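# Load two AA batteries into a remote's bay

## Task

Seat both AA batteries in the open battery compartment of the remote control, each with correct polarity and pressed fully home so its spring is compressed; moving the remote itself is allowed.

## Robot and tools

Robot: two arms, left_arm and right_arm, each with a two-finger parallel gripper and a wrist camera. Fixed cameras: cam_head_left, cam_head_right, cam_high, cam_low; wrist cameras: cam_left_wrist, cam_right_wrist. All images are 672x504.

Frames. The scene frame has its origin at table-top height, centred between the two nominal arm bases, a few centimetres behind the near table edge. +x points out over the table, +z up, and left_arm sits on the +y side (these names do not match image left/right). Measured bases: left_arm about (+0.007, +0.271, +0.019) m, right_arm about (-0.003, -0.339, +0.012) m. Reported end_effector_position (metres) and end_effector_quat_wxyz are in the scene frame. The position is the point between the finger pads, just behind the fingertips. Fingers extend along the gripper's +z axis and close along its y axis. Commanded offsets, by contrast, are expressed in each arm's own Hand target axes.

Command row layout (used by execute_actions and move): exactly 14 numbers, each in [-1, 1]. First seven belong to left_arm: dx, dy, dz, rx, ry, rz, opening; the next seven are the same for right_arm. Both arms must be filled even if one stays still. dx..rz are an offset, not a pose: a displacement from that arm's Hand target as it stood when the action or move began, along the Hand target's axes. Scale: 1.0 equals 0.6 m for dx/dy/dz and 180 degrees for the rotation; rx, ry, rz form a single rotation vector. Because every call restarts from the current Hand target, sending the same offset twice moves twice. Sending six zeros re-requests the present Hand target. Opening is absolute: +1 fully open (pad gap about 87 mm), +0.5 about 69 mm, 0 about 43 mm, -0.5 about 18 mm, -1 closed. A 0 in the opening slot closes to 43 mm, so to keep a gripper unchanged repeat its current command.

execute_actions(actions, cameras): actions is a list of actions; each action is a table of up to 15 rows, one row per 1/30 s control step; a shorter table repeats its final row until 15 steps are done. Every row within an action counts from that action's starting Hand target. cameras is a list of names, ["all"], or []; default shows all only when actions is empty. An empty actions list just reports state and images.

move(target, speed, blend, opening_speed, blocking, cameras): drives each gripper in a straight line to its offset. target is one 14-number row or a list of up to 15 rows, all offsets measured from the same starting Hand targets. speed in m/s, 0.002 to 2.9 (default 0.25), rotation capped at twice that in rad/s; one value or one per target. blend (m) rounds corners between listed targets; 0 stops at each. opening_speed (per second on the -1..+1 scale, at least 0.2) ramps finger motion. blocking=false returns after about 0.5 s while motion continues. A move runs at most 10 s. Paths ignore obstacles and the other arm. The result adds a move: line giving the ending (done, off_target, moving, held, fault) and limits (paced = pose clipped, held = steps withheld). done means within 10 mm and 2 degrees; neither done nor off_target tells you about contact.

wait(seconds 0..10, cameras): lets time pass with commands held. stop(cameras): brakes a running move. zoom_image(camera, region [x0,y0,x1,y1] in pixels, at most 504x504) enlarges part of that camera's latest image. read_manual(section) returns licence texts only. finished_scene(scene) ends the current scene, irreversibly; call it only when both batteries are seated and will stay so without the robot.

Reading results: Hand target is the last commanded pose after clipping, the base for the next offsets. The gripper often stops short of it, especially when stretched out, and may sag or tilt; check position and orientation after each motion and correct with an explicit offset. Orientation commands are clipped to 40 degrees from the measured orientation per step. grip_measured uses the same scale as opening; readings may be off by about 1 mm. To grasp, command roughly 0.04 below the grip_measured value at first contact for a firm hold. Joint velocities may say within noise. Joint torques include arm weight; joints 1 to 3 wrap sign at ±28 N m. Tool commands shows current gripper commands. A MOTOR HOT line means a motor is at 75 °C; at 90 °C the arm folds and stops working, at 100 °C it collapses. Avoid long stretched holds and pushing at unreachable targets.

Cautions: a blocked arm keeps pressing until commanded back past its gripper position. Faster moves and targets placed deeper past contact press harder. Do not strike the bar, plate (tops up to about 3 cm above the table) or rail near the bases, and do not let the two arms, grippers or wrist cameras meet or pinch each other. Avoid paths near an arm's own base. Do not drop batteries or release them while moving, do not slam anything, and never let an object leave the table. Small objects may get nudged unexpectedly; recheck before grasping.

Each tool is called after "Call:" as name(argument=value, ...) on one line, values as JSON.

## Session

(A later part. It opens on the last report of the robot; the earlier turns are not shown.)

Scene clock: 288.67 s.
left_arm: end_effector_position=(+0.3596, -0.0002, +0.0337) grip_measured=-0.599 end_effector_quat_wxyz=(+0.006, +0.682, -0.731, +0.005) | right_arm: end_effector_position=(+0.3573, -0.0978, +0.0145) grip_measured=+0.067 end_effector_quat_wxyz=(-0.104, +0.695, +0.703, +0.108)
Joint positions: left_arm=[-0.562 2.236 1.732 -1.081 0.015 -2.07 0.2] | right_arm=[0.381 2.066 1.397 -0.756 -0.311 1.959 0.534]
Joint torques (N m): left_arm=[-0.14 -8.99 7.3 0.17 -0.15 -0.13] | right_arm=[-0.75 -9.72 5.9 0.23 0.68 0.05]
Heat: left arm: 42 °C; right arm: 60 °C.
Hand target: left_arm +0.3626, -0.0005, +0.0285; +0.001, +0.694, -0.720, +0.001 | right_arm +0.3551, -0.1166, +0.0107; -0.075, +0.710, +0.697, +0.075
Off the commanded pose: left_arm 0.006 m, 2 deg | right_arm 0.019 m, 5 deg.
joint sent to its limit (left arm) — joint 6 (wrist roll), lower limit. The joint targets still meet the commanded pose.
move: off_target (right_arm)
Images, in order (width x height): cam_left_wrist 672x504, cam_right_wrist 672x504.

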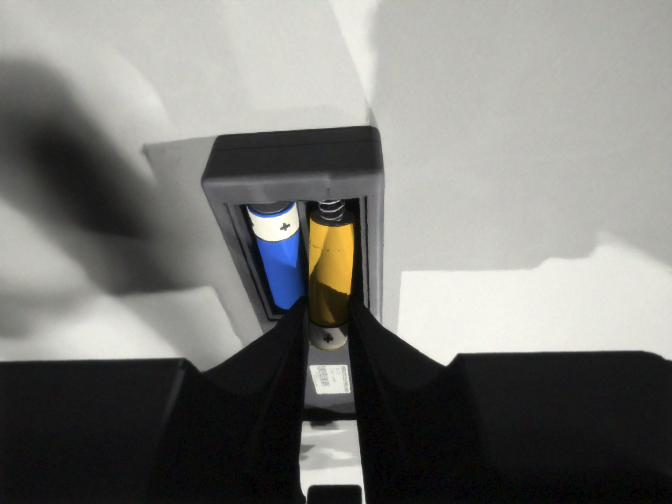

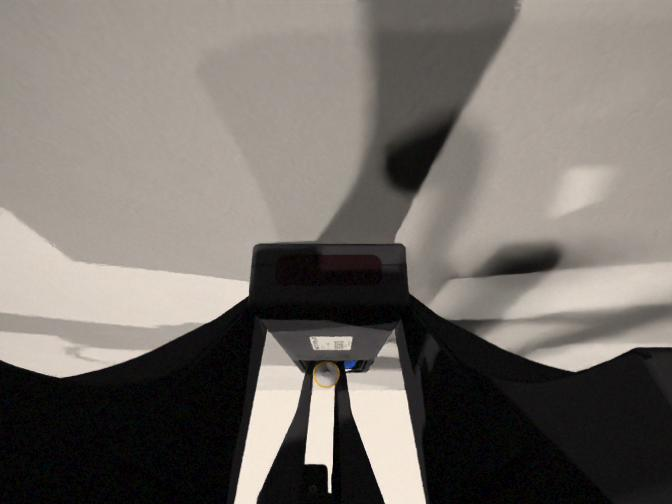

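Call:
move(target=[-0.055,-0.002,0.005,0,-0.01,0,-0.66,-0.03,0,0,0,0,0,0.02], speed=0.05, cameras=["cam_left_wrist","cam_right_wrist"])

Call:
zoom_image(camera="cam_left_wrist", region=[230, 160, 430, 350])

Call:
zoom_image(camera="cam_right_wrist", region=[280, 330, 410, 440])

Scene clock: 290.50 s.
left_arm: end_effector_position=(+0.3625, +0.0049, +0.0311) grip_measured=-0.601 end_effector_quat_wxyz=(+0.021, +0.688, -0.725, +0.017) | right_arm: end_effector_position=(+0.3573, -0.1008, +0.0144) grip_measured=+0.067 end_effector_quat_wxyz=(-0.108, +0.693, +0.703, +0.112)
Joint positions: left_arm=[-0.535 2.22 1.689 -1.036 0.049 -2.06 0.2] | right_arm=[0.369 2.063 1.387 -0.748 -0.324 1.946 0.534]
Joint torques (N m): left_arm=[2.02 -11.37 4.18 0.02 -0.76 0.09] | right_arm=[-2.69 -10.17 3.48 0.25 0.74 -0.21]
Heat: left arm: 43 °C; right arm: 60 °C.
Hand target: left_arm +0.3651, +0.0324, +0.0255; -0.010, +0.694, -0.720, -0.010 | right_arm +0.3547, -0.1341, +0.0069; -0.075, +0.709, +0.697, +0.075
Off the commanded pose: left_arm 0.028 m, 5 deg | right_arm 0.034 m, 6 deg.
move: off_target (left_arm, right_arm)
Images, in order (width x height): cam_left_wrist 672x504, cam_right_wrist 672x504.

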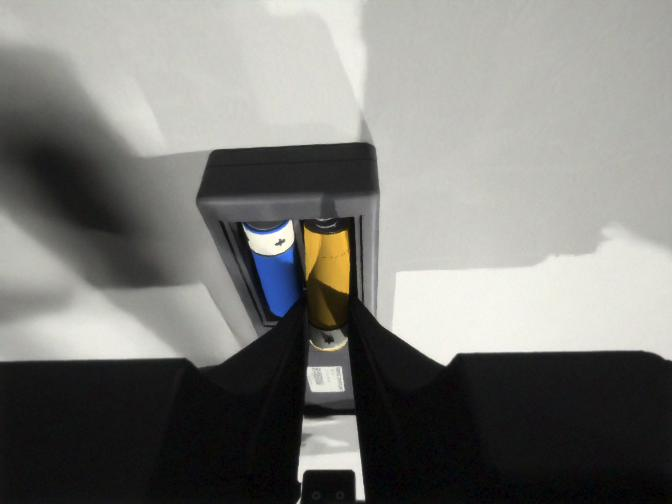

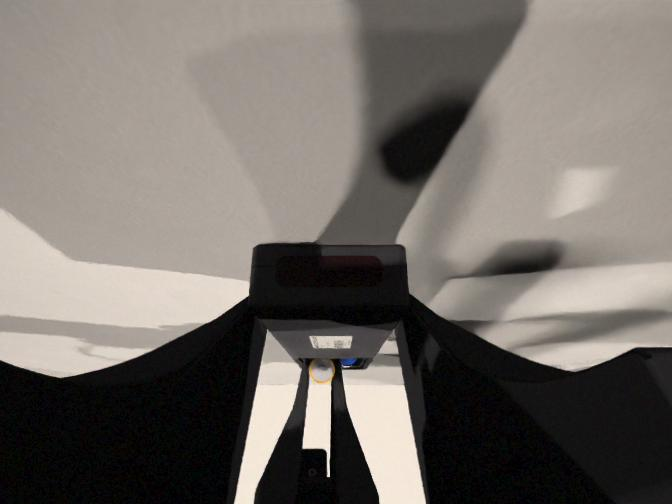

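Scaled by 2.520.

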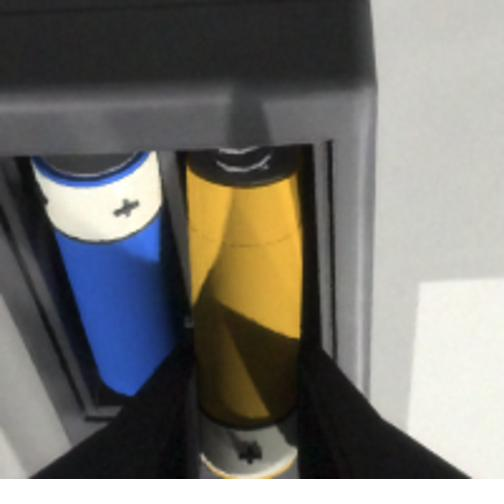

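Scaled by 3.877.

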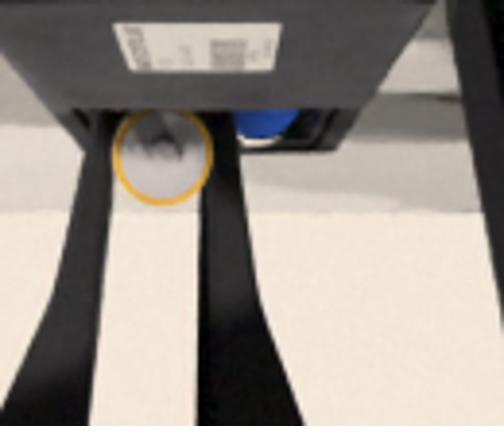

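Call:
move(target=[-0.03,0.006,0.018,0,-0.02,0,-0.66,0,0,0,0,0,0,0.02], speed=0.05, cameras=["cam_left_wrist","cam_right_wrist"])

Call:
zoom_image(camera="cam_left_wrist", region=[230, 160, 430, 350])

Call:
zoom_image(camera="cam_right_wrist", region=[280, 330, 410, 440])

Scene clock: 292.10 s.
left_arm: end_effector_position=(+0.3619, +0.0064, +0.0290) grip_measured=-0.603 end_effector_quat_wxyz=(+0.017, +0.685, -0.728, +0.025) | right_arm: end_effector_position=(+0.3573, -0.1008, +0.0144) grip_measured=+0.067 end_effector_quat_wxyz=(-0.108, +0.693, +0.703, +0.112)
Joint positions: left_arm=[-0.533 2.204 1.652 -1 0.047 -2.051 0.198] | right_arm=[0.369 2.063 1.387 -0.748 -0.324 1.946 0.534]
Joint torques (N m): left_arm=[2.91 -10.48 3.44 -0.22 -1.24 0.16] | right_arm=[-2.99 -9.99 3.63 0.21 0.77 -0.19]
Heat: left arm: 43 °C; right arm: 59 °C.
Hand target: left_arm +0.3621, +0.0508, +0.0152; -0.033, +0.693, -0.719, -0.032 | right_arm +0.3547, -0.1341, +0.0069; -0.075, +0.710, +0.697, +0.075
Off the commanded pose: left_arm 0.047 m, 9 deg | right_arm 0.034 m, 6 deg.
move: off_target (left_arm, right_arm)
Images, in order (width x height): cam_left_wrist 672x504, cam_right_wrist 672x504.

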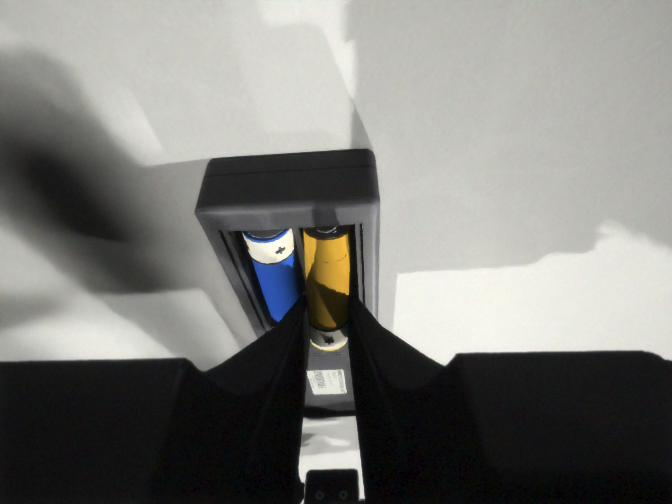

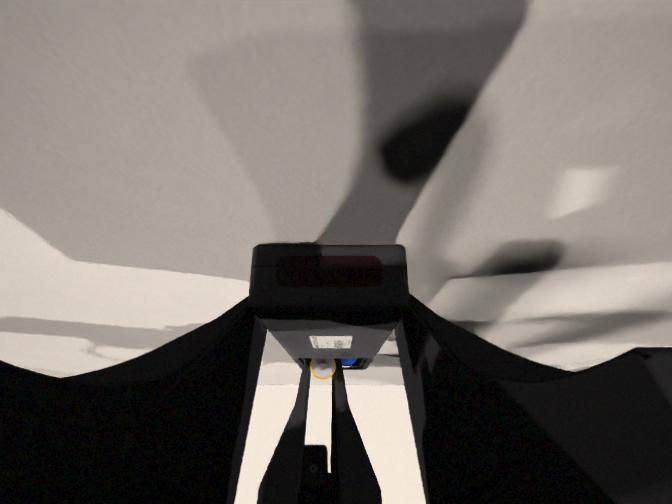

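Scaled by 2.520.

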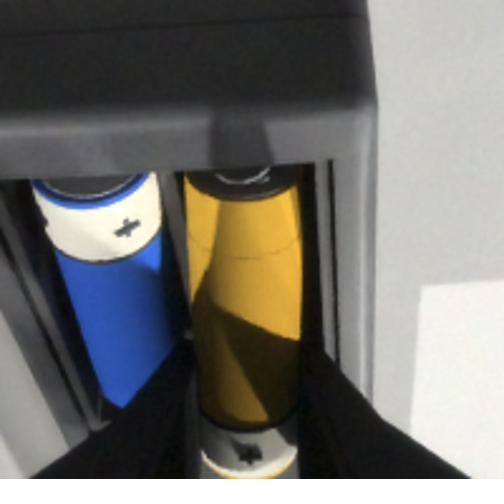

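Scaled by 3.877.

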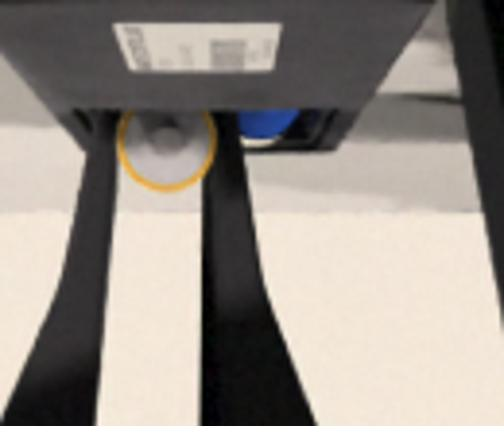

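Call:
move(target=[-0.02,0.0,0.02,0,-0.02,0,-0.66,0,0,0,0,0,0,0.02], speed=0.05, cameras=["cam_left_wrist","cam_right_wrist"])

Call:
zoom_image(camera="cam_left_wrist", region=[230, 160, 430, 350])

Call:
zoom_image(camera="cam_right_wrist", region=[280, 330, 410, 440])

Scene clock: 293.60 s.
left_arm: end_effector_position=(+0.3620, +0.0070, +0.0285) grip_measured=-0.603 end_effector_quat_wxyz=(+0.015, +0.684, -0.729, +0.025) | right_arm: end_effector_position=(+0.3573, -0.1008, +0.0144) grip_measured=+0.067 end_effector_quat_wxyz=(-0.108, +0.693, +0.703, +0.112)
Joint positions: left_arm=[-0.533 2.202 1.648 -0.996 0.043 -2.047 0.198] | right_arm=[0.369 2.063 1.387 -0.748 -0.324 1.946 0.534]
Joint torques (N m): left_arm=[3.32 -9.25 2.96 -0.32 -1.69 0.15] | right_arm=[-3.11 -10.07 3.64 0.25 0.74 -0.24]
Heat: left arm: 43 °C; right arm: 59 °C.
Hand target: left_arm +0.3626, +0.0638, +0.0044; -0.056, +0.692, -0.718, -0.054 | right_arm +0.3547, -0.1341, +0.0069; -0.075, +0.710, +0.697, +0.075
Off the commanded pose: left_arm 0.062 m, 12 deg | right_arm 0.034 m, 6 deg.
move: off_target (left_arm, right_arm)
Images, in order (width x height): cam_left_wrist 672x504, cam_right_wrist 672x504.

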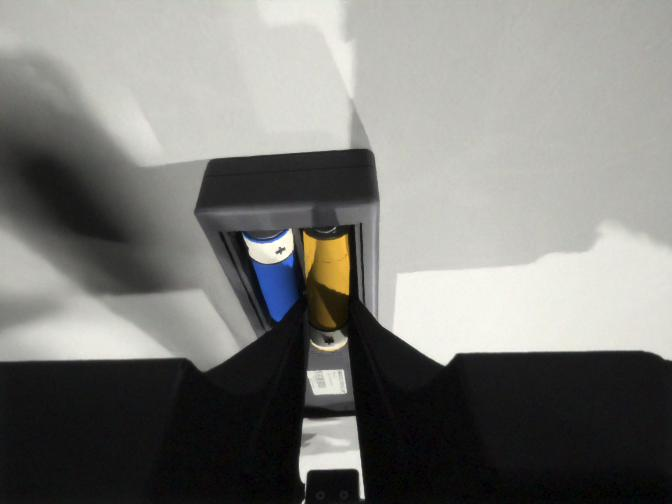

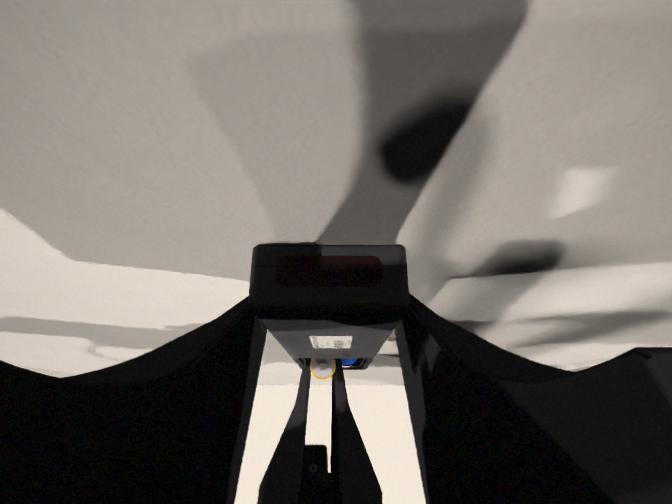

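Scaled by 2.520.

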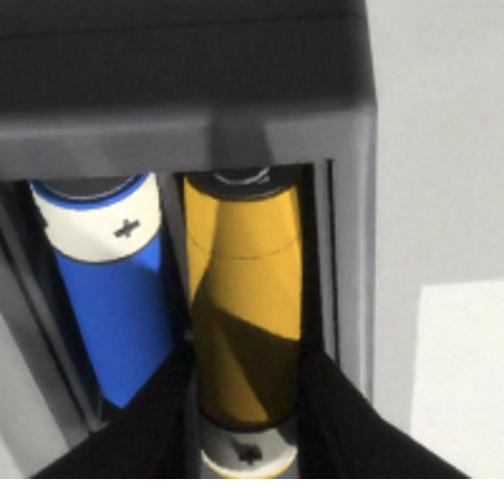

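Scaled by 3.877.

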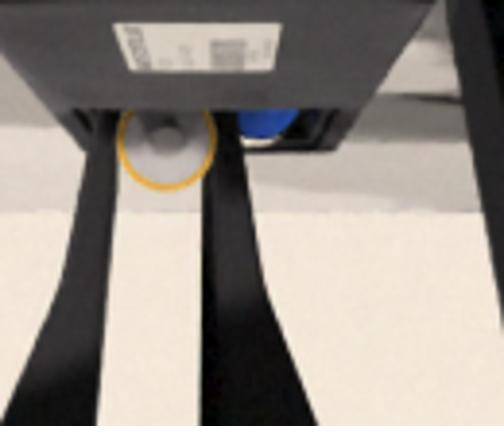

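Call:
move(target=[0.075,0.0,0.01,0,0.02,0,-0.66,0.03,0,0,0,0,0,0.02], speed=0.05, cameras=["cam_left_wrist","cam_right_wrist"])

Call:
zoom_image(camera="cam_left_wrist", region=[230, 160, 430, 350])

Call:
zoom_image(camera="cam_right_wrist", region=[280, 330, 410, 440])

Scene clock: 295.50 s.
left_arm: end_effector_position=(+0.3628, +0.0044, +0.0283) grip_measured=-0.603 end_effector_quat_wxyz=(-0.001, +0.684, -0.729, +0.017) | right_arm: end_effector_position=(+0.3571, -0.0999, +0.0145) grip_measured=+0.067 end_effector_quat_wxyz=(-0.106, +0.696, +0.702, +0.111)
Joint positions: left_arm=[-0.552 2.215 1.674 -1.015 0.008 -2.064 0.198] | right_arm=[0.374 2.061 1.387 -0.748 -0.318 1.956 0.534]
Joint torques (N m): left_arm=[-0.98 -4.79 4.57 0.24 -0.83 -0.15] | right_arm=[-0.2 -9.22 6.6 0.11 0.76 0.08]
Heat: left arm: 42 °C; right arm: 59 °C.
Hand target: left_arm +0.3610, +0.0205, -0.0086; -0.033, +0.693, -0.719, -0.032 | right_arm +0.3551, -0.1165, +0.0107; -0.074, +0.709, +0.697, +0.075
Off the commanded pose: left_arm 0.040 m, 7 deg | right_arm 0.017 m, 6 deg.
joint sent to its limit (left arm) — joint 6 (wrist roll), lower limit. The joint targets still meet the commanded pose.
move: off_target (left_arm, right_arm)
Images, in order (width x height): cam_left_wrist 672x504, cam_right_wrist 672x504.

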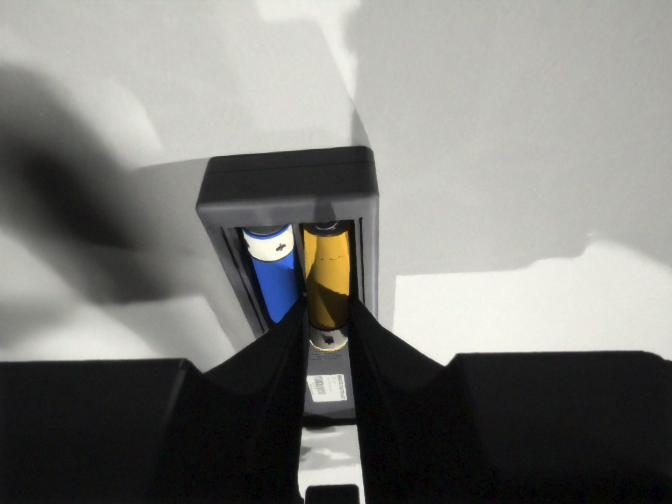

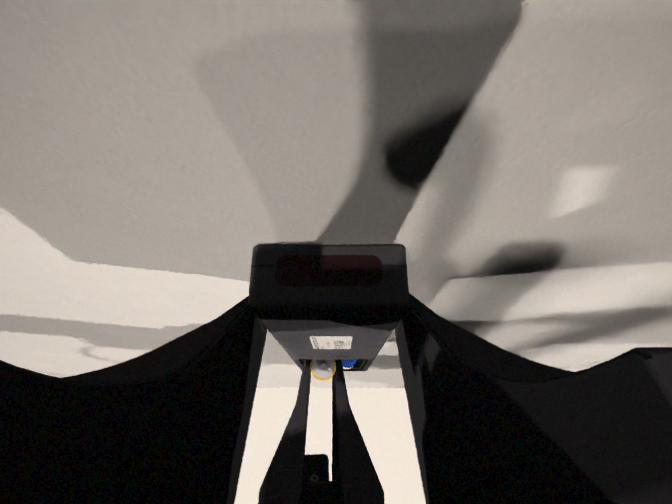

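Scaled by 2.520.

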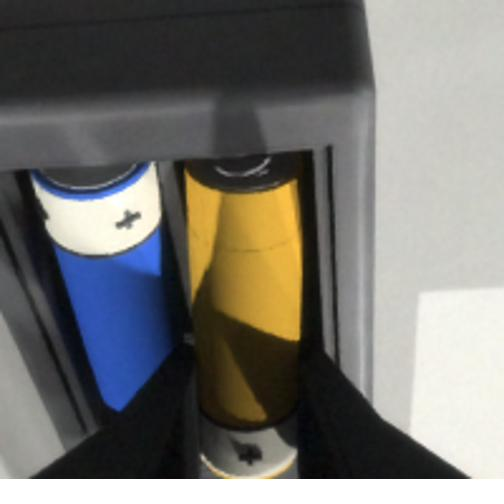

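Scaled by 3.877.

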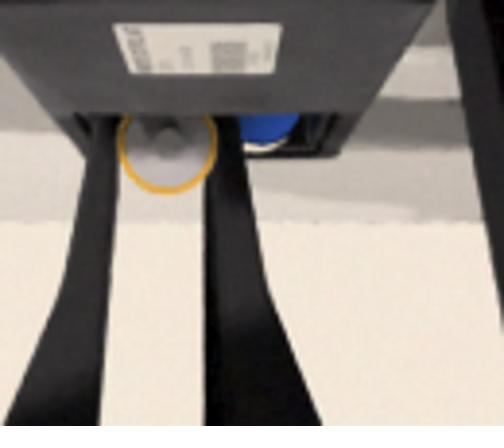

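Call:
move(target=[[0.035,0.0,-0.015,0,0.0,0,-0.66,0,0,0,0,0,0,0.02],[0.035,0.0,-0.02,0,0.0,0,-0.4,0,0,0,0,0,0,0.02]], speed=0.05, opening_speed=0.3, cameras=["cam_left_wrist","cam_right_wrist"])

Call:
zoom_image(camera="cam_left_wrist", region=[230, 160, 430, 350])

Call:
zoom_image(camera="cam_right_wrist", region=[280, 330, 410, 440])

Scene clock: 298.67 s.
left_arm: end_effector_position=(+0.3617, +0.0017, +0.0288) grip_measured=-0.583 end_effector_quat_wxyz=(-0.013, +0.681, -0.732, -0.011) | right_arm: end_effector_position=(+0.3572, -0.1000, +0.0144) grip_measured=+0.067 end_effector_quat_wxyz=(-0.106, +0.696, +0.701, +0.111)
Joint positions: left_arm=[-0.574 2.264 1.767 -1.109 -0.031 -2.078 0.209] | right_arm=[0.374 2.061 1.387 -0.748 -0.318 1.957 0.534]
Joint torques (N m): left_arm=[-2.26 -5.65 5.86 0.4 -0.36 -0.08] | right_arm=[-0.31 -9.42 6.79 0.12 0.73 0.05]
Heat: left arm: 42 °C; right arm: 59 °C.
Hand target: left_arm +0.3602, -0.0016, +0.0015; -0.033, +0.694, -0.719, -0.032 | right_arm +0.3551, -0.1165, +0.0107; -0.074, +0.709, +0.697, +0.075
Off the commanded pose: left_arm 0.028 m, 4 deg | right_arm 0.017 m, 6 deg.
joint sent to its limit (left arm) — joint 6 (wrist roll), lower limit. The joint targets are off in orientation, not in position.
move: off_target (left_arm, right_arm); target 2's new opening was sent with left_arm's hand 0.028 m and 4 deg from that target
Images, in order (width x height): cam_left_wrist 672x504, cam_right_wrist 672x504.

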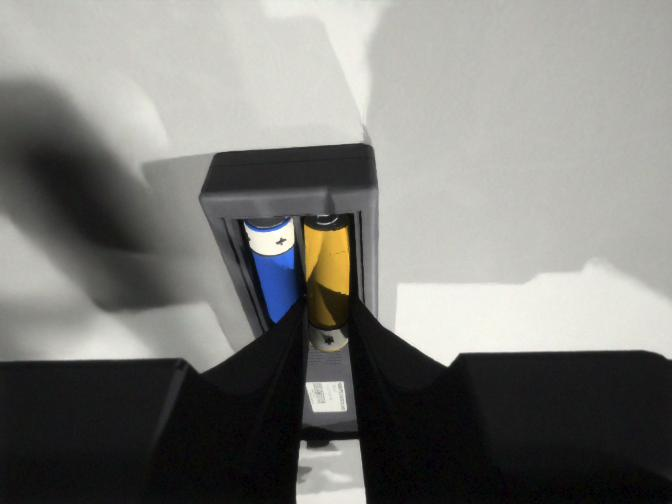

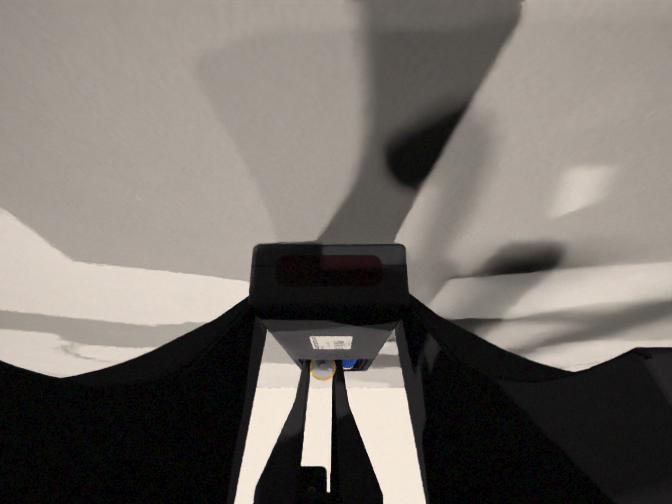

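Scaled by 2.520.

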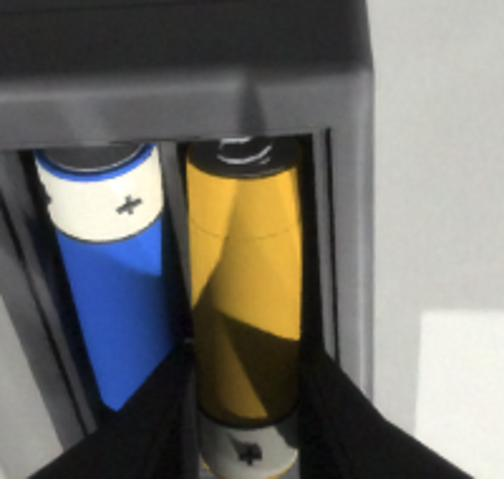

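Scaled by 3.877.

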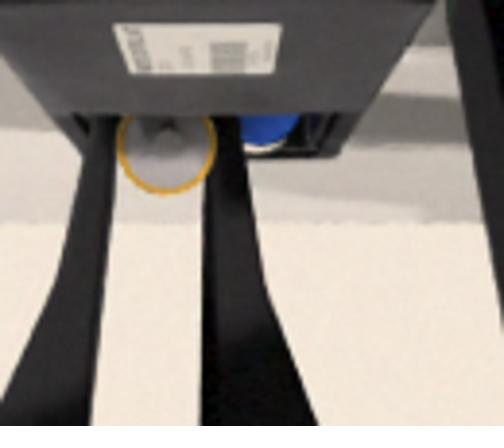

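Call:
move(target=[[0,0,-0.075,0,0.0,0,-0.57,0,0,0,0,0,0,0.02]], speed=0.05, cameras=["cam_left_wrist","cam_right_wrist"])

Call:
zoom_image(camera="cam_left_wrist", region=[230, 130, 430, 320])

Call:
zoom_image(camera="cam_right_wrist", region=[280, 330, 410, 440])

Scene clock: 300.60 s.
left_arm: end_effector_position=(+0.3601, -0.0037, +0.0435) grip_measured=-0.570 end_effector_quat_wxyz=(-0.019, +0.675, -0.737, -0.025) | right_arm: end_effector_position=(+0.3572, -0.1004, +0.0145) grip_measured=+0.067 end_effector_quat_wxyz=(-0.105, +0.697, +0.701, +0.110)
Joint positions: left_arm=[-0.593 2.285 1.866 -1.212 -0.047 -2.084 0.215] | right_arm=[0.374 2.06 1.387 -0.75 -0.315 1.959 0.534]
Joint torques (N m): left_arm=[-0.87 -10.22 8.77 -0.13 -0.16 -0.03] | right_arm=[-0.24 -9.43 6.76 0.18 0.81 -0.01]
Heat: left arm: 42 °C; right arm: 59 °C.
Hand target: left_arm +0.3601, -0.0058, +0.0464; +0.033, -0.694, +0.719, +0.032 | right_arm +0.3551, -0.1165, +0.0107; -0.075, +0.709, +0.697, +0.075
Off the commanded pose: left_arm 0.003 m, 3 deg | right_arm 0.017 m, 6 deg.
joint sent to its limit (left arm) — joint 6 (wrist roll), lower limit. The joint targets are off in orientation, not in position.
move: off_target (left_arm, right_arm)
Images, in order (width x height): cam_left_wrist 672x504, cam_right_wrist 672x504.

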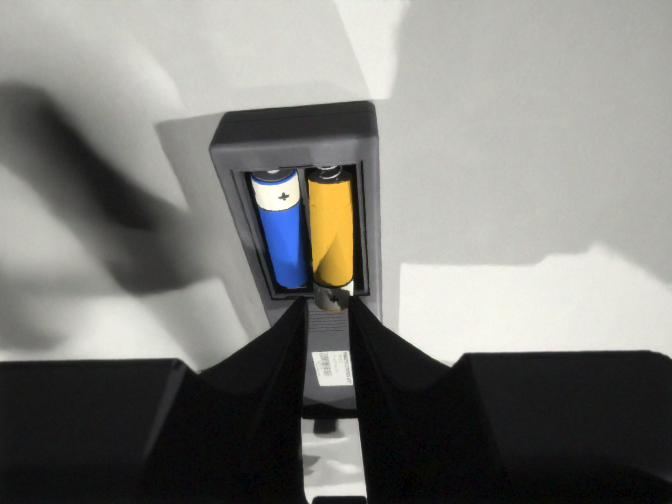

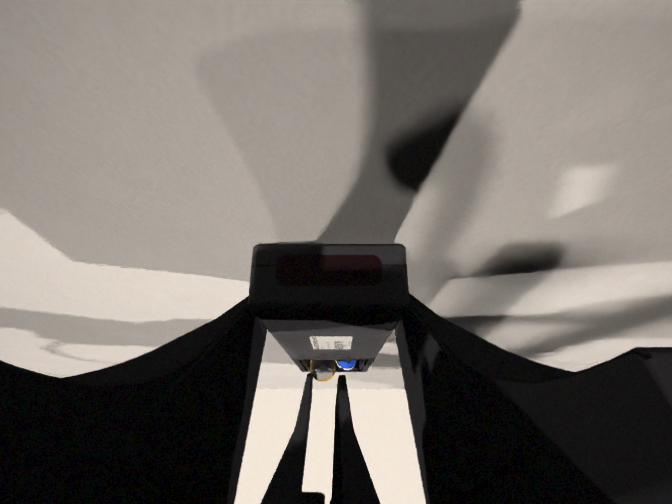

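Scaled by 2.520.

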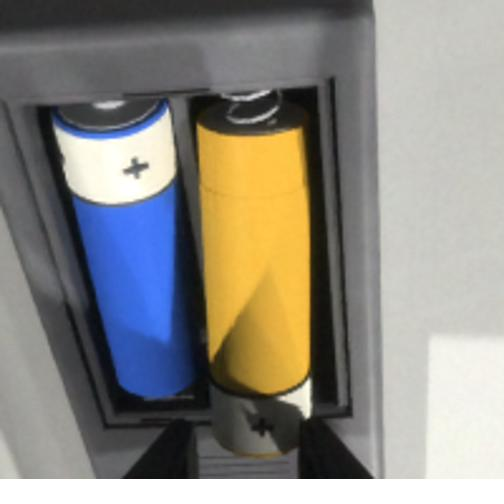

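Scaled by 3.877.

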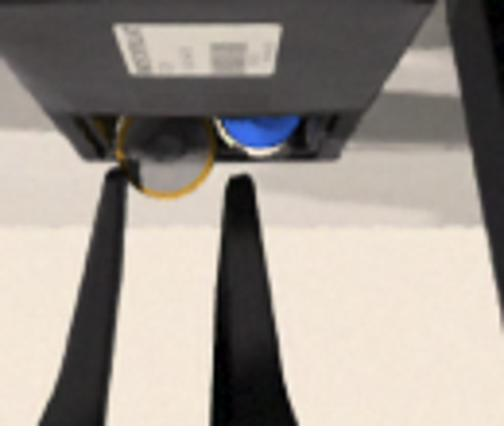

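Call:
move(target=[[0,0,-0.02,0,0.03,0,-0.57,0,0,0,0,0,0,0.02],[-0.008,-0.001,-0.015,0,0.03,0,-0.8,0,0,0,0,0,0,0.02],[-0.008,-0.001,0.02,0,0.03,0,-0.8,0,0,0,0,0,0,0.02]], speed=0.06, cameras=["cam_left_wrist","cam_right_wrist"])

Call:
zoom_image(camera="cam_left_wrist", region=[230, 130, 430, 320])

Call:
zoom_image(camera="cam_right_wrist", region=[280, 330, 410, 440])

Scene clock: 304.17 s.
left_arm: end_effector_position=(+0.3614, -0.0022, +0.0368) grip_measured=-0.616 end_effector_quat_wxyz=(+0.006, +0.686, -0.728, +0.001) | right_arm: end_effector_position=(+0.3572, -0.1004, +0.0145) grip_measured=+0.067 end_effector_quat_wxyz=(-0.105, +0.697, +0.701, +0.110)
Joint positions: left_arm=[-0.566 2.249 1.768 -1.11 0.012 -2.084 0.192] | right_arm=[0.374 2.06 1.387 -0.75 -0.315 1.959 0.534]
Joint torques (N m): left_arm=[-0.27 -11.45 4.36 0.23 -0.09 -0.06] | right_arm=[-0.49 -9.07 6.67 0.2 0.67 0.05]
Heat: left arm: 42 °C; right arm: 60 °C.
Hand target: left_arm +0.3609, +0.0001, +0.0348; +0.001, +0.694, -0.720, +0.001 | right_arm +0.3551, -0.1165, +0.0107; -0.075, +0.709, +0.697, +0.075
Off the commanded pose: left_arm 0.003 m, 1 deg | right_arm 0.017 m, 6 deg.
joint sent to its limit (left arm) — joint 6 (wrist roll), lower limit. The joint targets still meet the commanded pose.
move: off_target (right_arm); target 2's new opening was sent with left_arm's hand 0.018 m and 2 deg from that target
Images, in order (width x height): cam_left_wrist 672x504, cam_right_wrist 672x504.

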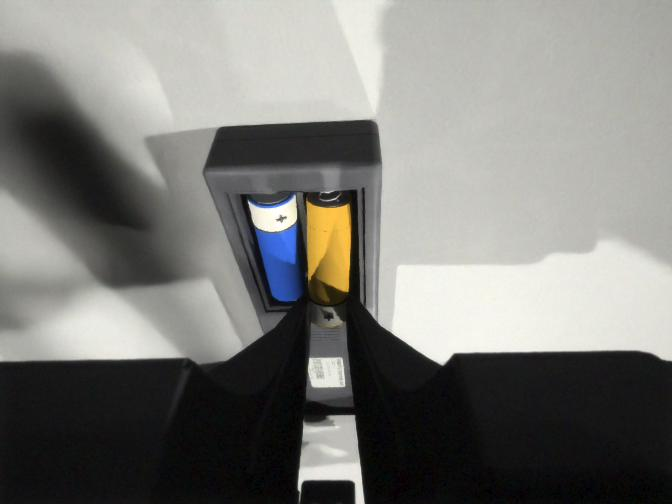

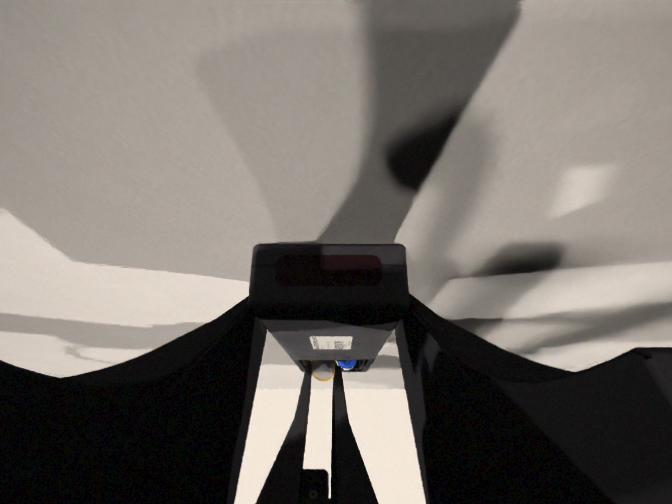

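Scaled by 2.520.

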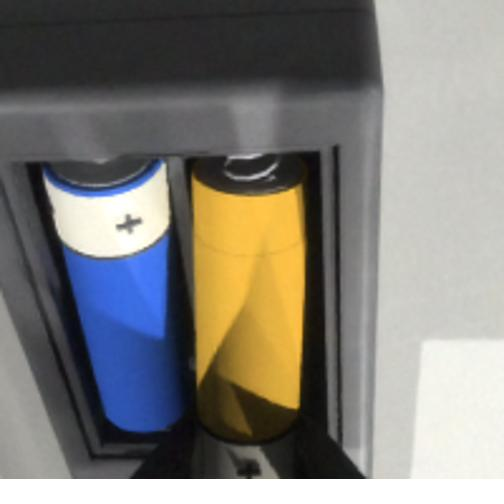

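Scaled by 3.877.

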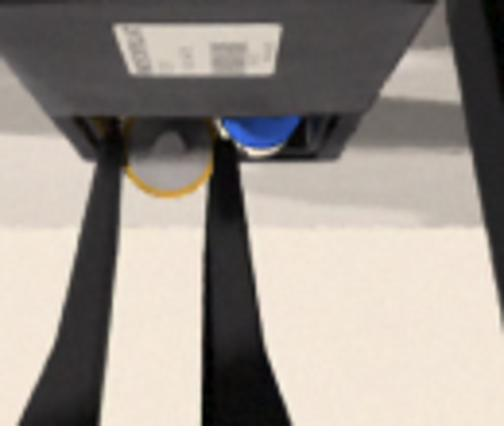

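Call:
move(target=[[0,0,0,0,0,0,-0.55,0,0,0,0,0,0,0.02],[0,0,-0.04,0,0,0,-0.55,0,0,0,0,0,0,0.02],[0,0,-0.04,0,0,0,-0.8,0,0,0,0,0,0,0.02]], speed=0.06, cameras=["cam_left_wrist","cam_right_wrist"])

Call:
zoom_image(camera="cam_left_wrist", region=[230, 130, 430, 320])

Call:
zoom_image(camera="cam_right_wrist", region=[280, 330, 410, 440])

Scene clock: 306.77 s.
left_arm: end_effector_position=(+0.3574, -0.0003, +0.0430) grip_measured=-0.799 end_effector_quat_wxyz=(+0.010, +0.686, -0.727, -0.010) | right_arm: end_effector_position=(+0.3572, -0.1004, +0.0144) grip_measured=+0.067 end_effector_quat_wxyz=(-0.105, +0.697, +0.701, +0.110)
Joint positions: left_arm=[-0.566 2.247 1.792 -1.158 0.015 -2.084 0.1] | right_arm=[0.374 2.06 1.387 -0.75 -0.315 1.959 0.534]
Joint torques (N m): left_arm=[0.01 -12.93 8.2 -0.11 -0.15 -0.03] | right_arm=[-0.47 -9.35 6.53 0.14 0.71 0.02]
Heat: left arm: 43 °C; right arm: 60 °C.
Hand target: left_arm +0.3609, +0.0002, +0.0588; +0.001, +0.694, -0.720, +0.001 | right_arm +0.3551, -0.1165, +0.0107; -0.074, +0.709, +0.697, +0.075
Off the commanded pose: left_arm 0.016 m, 2 deg | right_arm 0.017 m, 6 deg.
joint sent to its limit (left arm) — joint 6 (wrist roll), lower limit. The joint targets still meet the commanded pose.
move: off_target (left_arm, right_arm); target 3's new opening was sent with left_arm's hand 0.018 m and 2 deg from that target
Images, in order (width x height): cam_left_wrist 672x504, cam_right_wrist 672x504.

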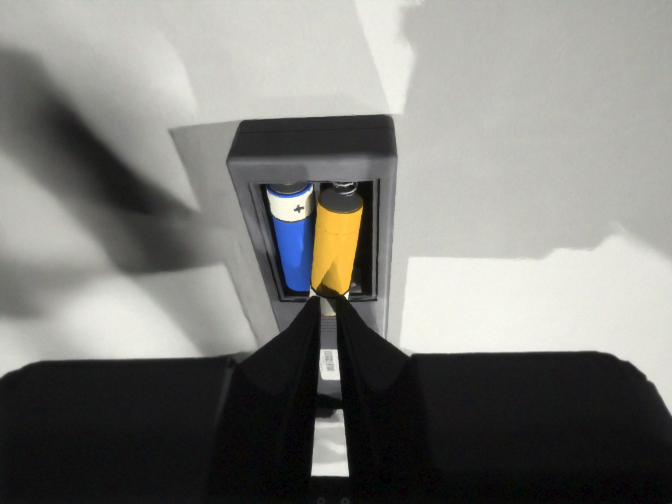

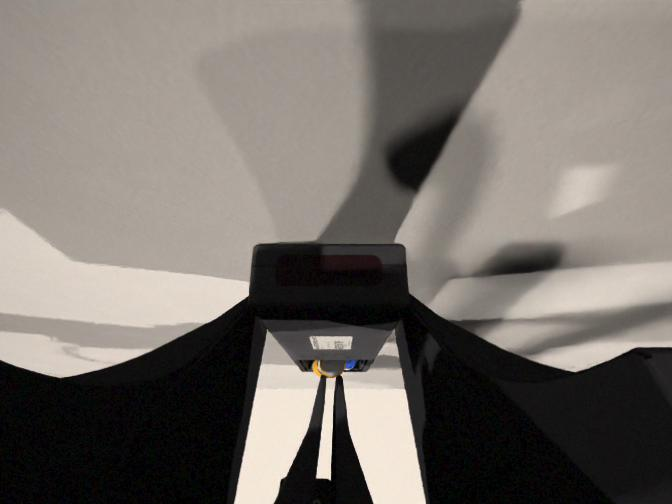

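Scaled by 2.520.

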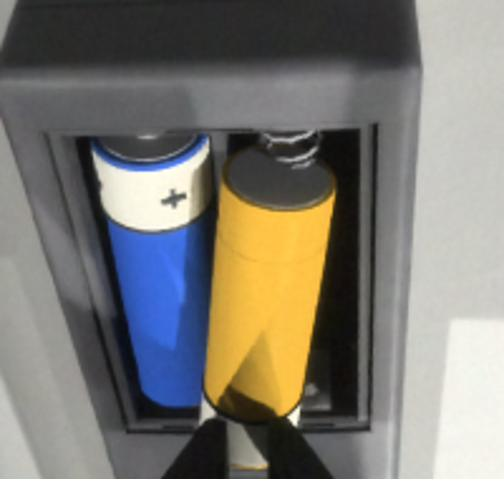

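Scaled by 3.877.

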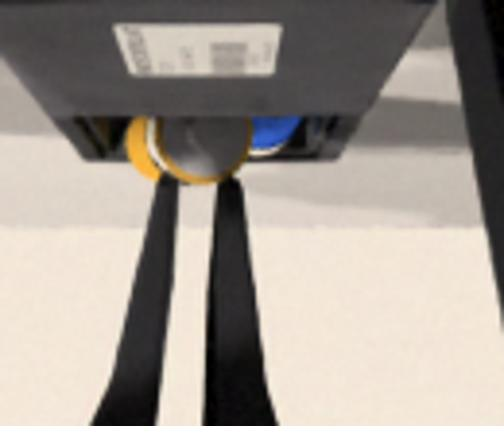

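Call:
move(target=[[0,-0.003,0.05,0,0,0,-0.8,0,0,0,0,0,0,0.02],[0,-0.015,0.055,0,0,0,-0.8,0,0,0,0,0,0,0.02]], speed=0.05, cameras=["cam_left_wrist","cam_right_wrist"])

Call:
zoom_image(camera="cam_left_wrist", region=[230, 130, 430, 320])

Call:
zoom_image(camera="cam_right_wrist", region=[280, 330, 410, 440])

Scene clock: 308.80 s.
left_arm: end_effector_position=(+0.3575, -0.0007, +0.0415) grip_measured=-0.799 end_effector_quat_wxyz=(+0.016, +0.688, -0.725, -0.003) | right_arm: end_effector_position=(+0.3572, -0.1004, +0.0144) grip_measured=+0.067 end_effector_quat_wxyz=(-0.105, +0.697, +0.701, +0.110)
Joint positions: left_arm=[-0.56 2.239 1.768 -1.133 0.031 -2.084 0.1] | right_arm=[0.374 2.06 1.387 -0.75 -0.315 1.959 0.534]
Joint torques (N m): left_arm=[0.12 -7.28 6.9 0.54 -0.32 -0.02] | right_arm=[-0.51 -9.28 6.9 0.22 0.74 0.06]
Heat: left arm: 43 °C; right arm: 60 °C.
Hand target: left_arm +0.3698, -0.0002, +0.0258; +0.001, +0.694, -0.720, +0.001 | right_arm +0.3551, -0.1165, +0.0107; -0.074, +0.709, +0.697, +0.075
Off the commanded pose: left_arm 0.020 m, 2 deg | right_arm 0.017 m, 6 deg.
joint sent to its limit (left arm) — joint 6 (wrist roll), lower limit. The joint targets still meet the commanded pose.
move: off_target (left_arm, right_arm)
Images, in order (width x height): cam_left_wrist 672x504, cam_right_wrist 672x504.

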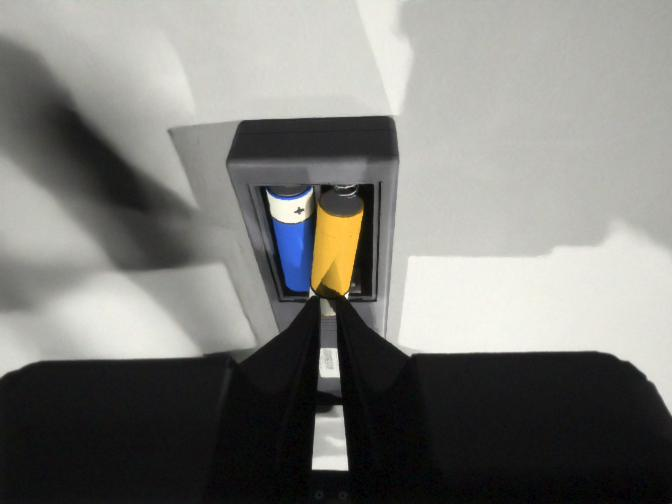

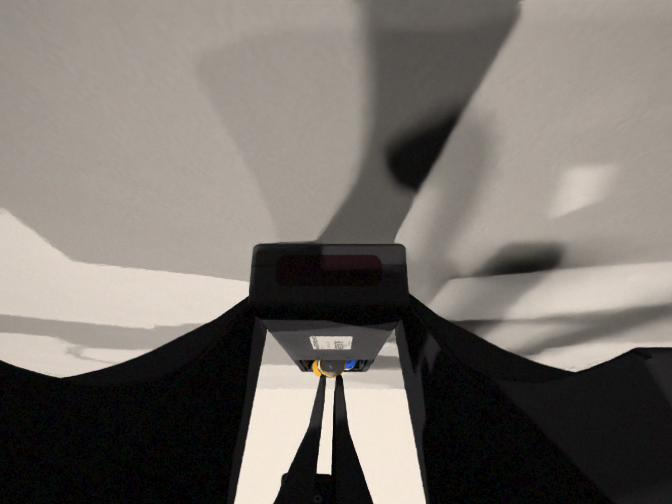

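Scaled by 2.520.

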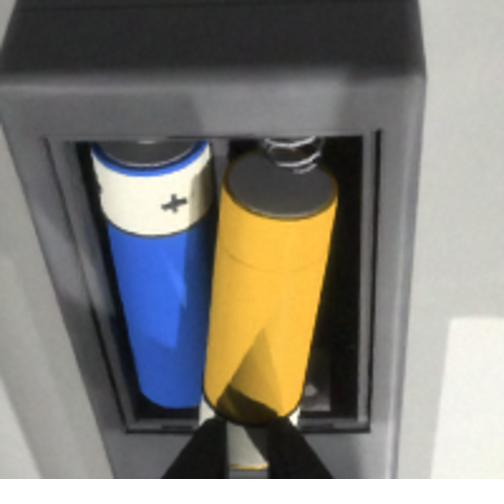

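Scaled by 3.877.

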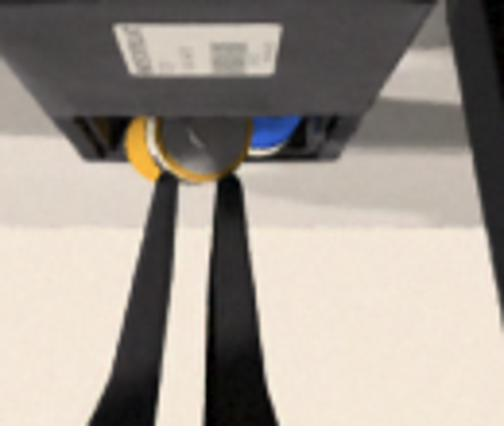

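Call:
move(target=[[0,-0.012,-0.015,0,0,0,-0.8,0,0,0,0,0,0,0.02]], speed=0.05, cameras=["cam_left_wrist","cam_right_wrist"])

Call:
zoom_image(camera="cam_left_wrist", region=[230, 130, 430, 320])

Call:
zoom_image(camera="cam_right_wrist", region=[280, 330, 410, 440])

Scene clock: 310.00 s.
left_arm: end_effector_position=(+0.3593, +0.0003, +0.0422) grip_measured=-0.799 end_effector_quat_wxyz=(+0.019, +0.690, -0.724, -0.014) | right_arm: end_effector_position=(+0.3572, -0.1004, +0.0144) grip_measured=+0.067 end_effector_quat_wxyz=(-0.105, +0.697, +0.701, +0.110)
Joint positions: left_arm=[-0.556 2.266 1.818 -1.179 0.031 -2.084 0.1] | right_arm=[0.374 2.06 1.387 -0.75 -0.315 1.959 0.534]
Joint torques (N m): left_arm=[0.49 -8.29 8.18 0.45 -0.29 -0.07] | right_arm=[-0.24 -9.06 6.79 0.11 0.73 0.05]
Heat: left arm: 43 °C; right arm: 60 °C.
Hand target: left_arm +0.3770, -0.0005, +0.0348; +0.001, +0.694, -0.720, +0.001 | right_arm +0.3551, -0.1165, +0.0107; -0.074, +0.709, +0.697, +0.075
Off the commanded pose: left_arm 0.019 m, 3 deg | right_arm 0.017 m, 6 deg.
joint sent to its limit (left arm) — joint 6 (wrist roll), lower limit. The joint targets still meet the commanded pose.
move: off_target (left_arm, right_arm)
Images, in order (width x height): cam_left_wrist 672x504, cam_right_wrist 672x504.

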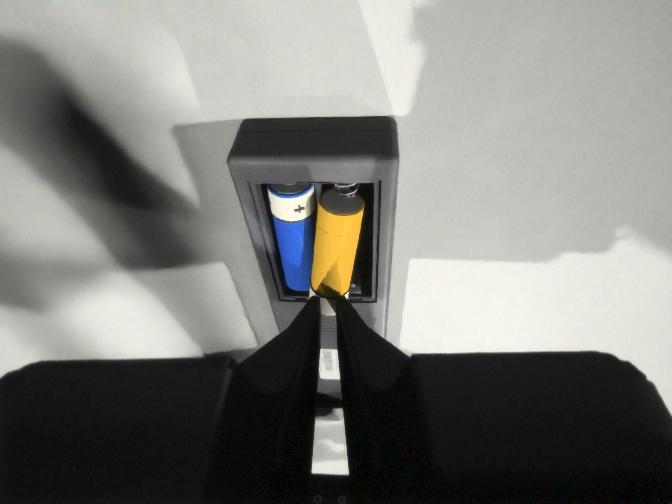

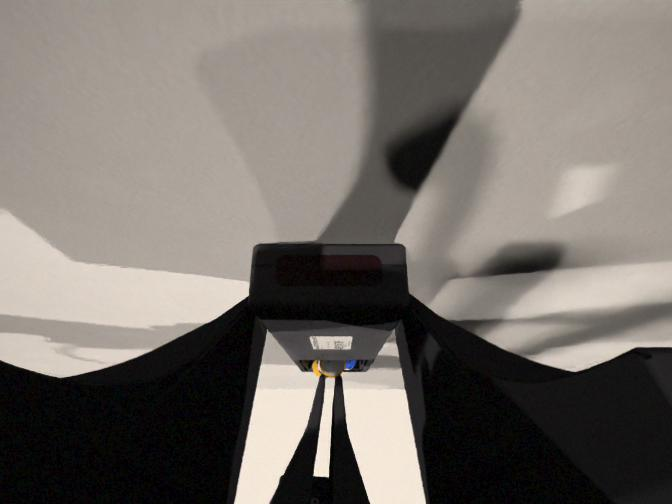

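Scaled by 2.520.

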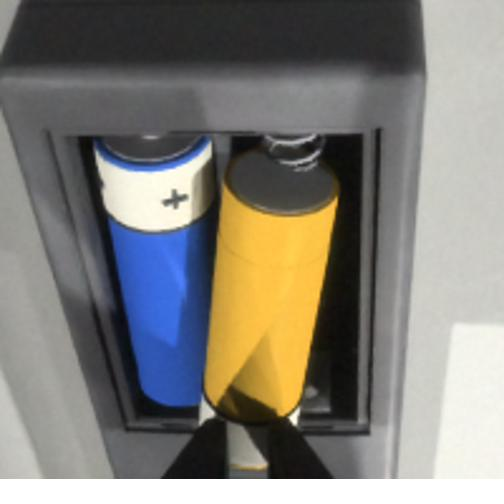

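Scaled by 3.877.

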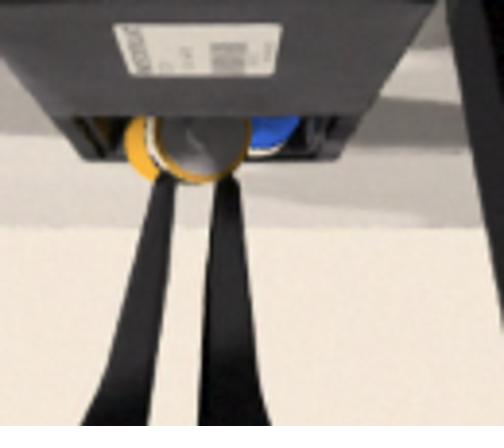

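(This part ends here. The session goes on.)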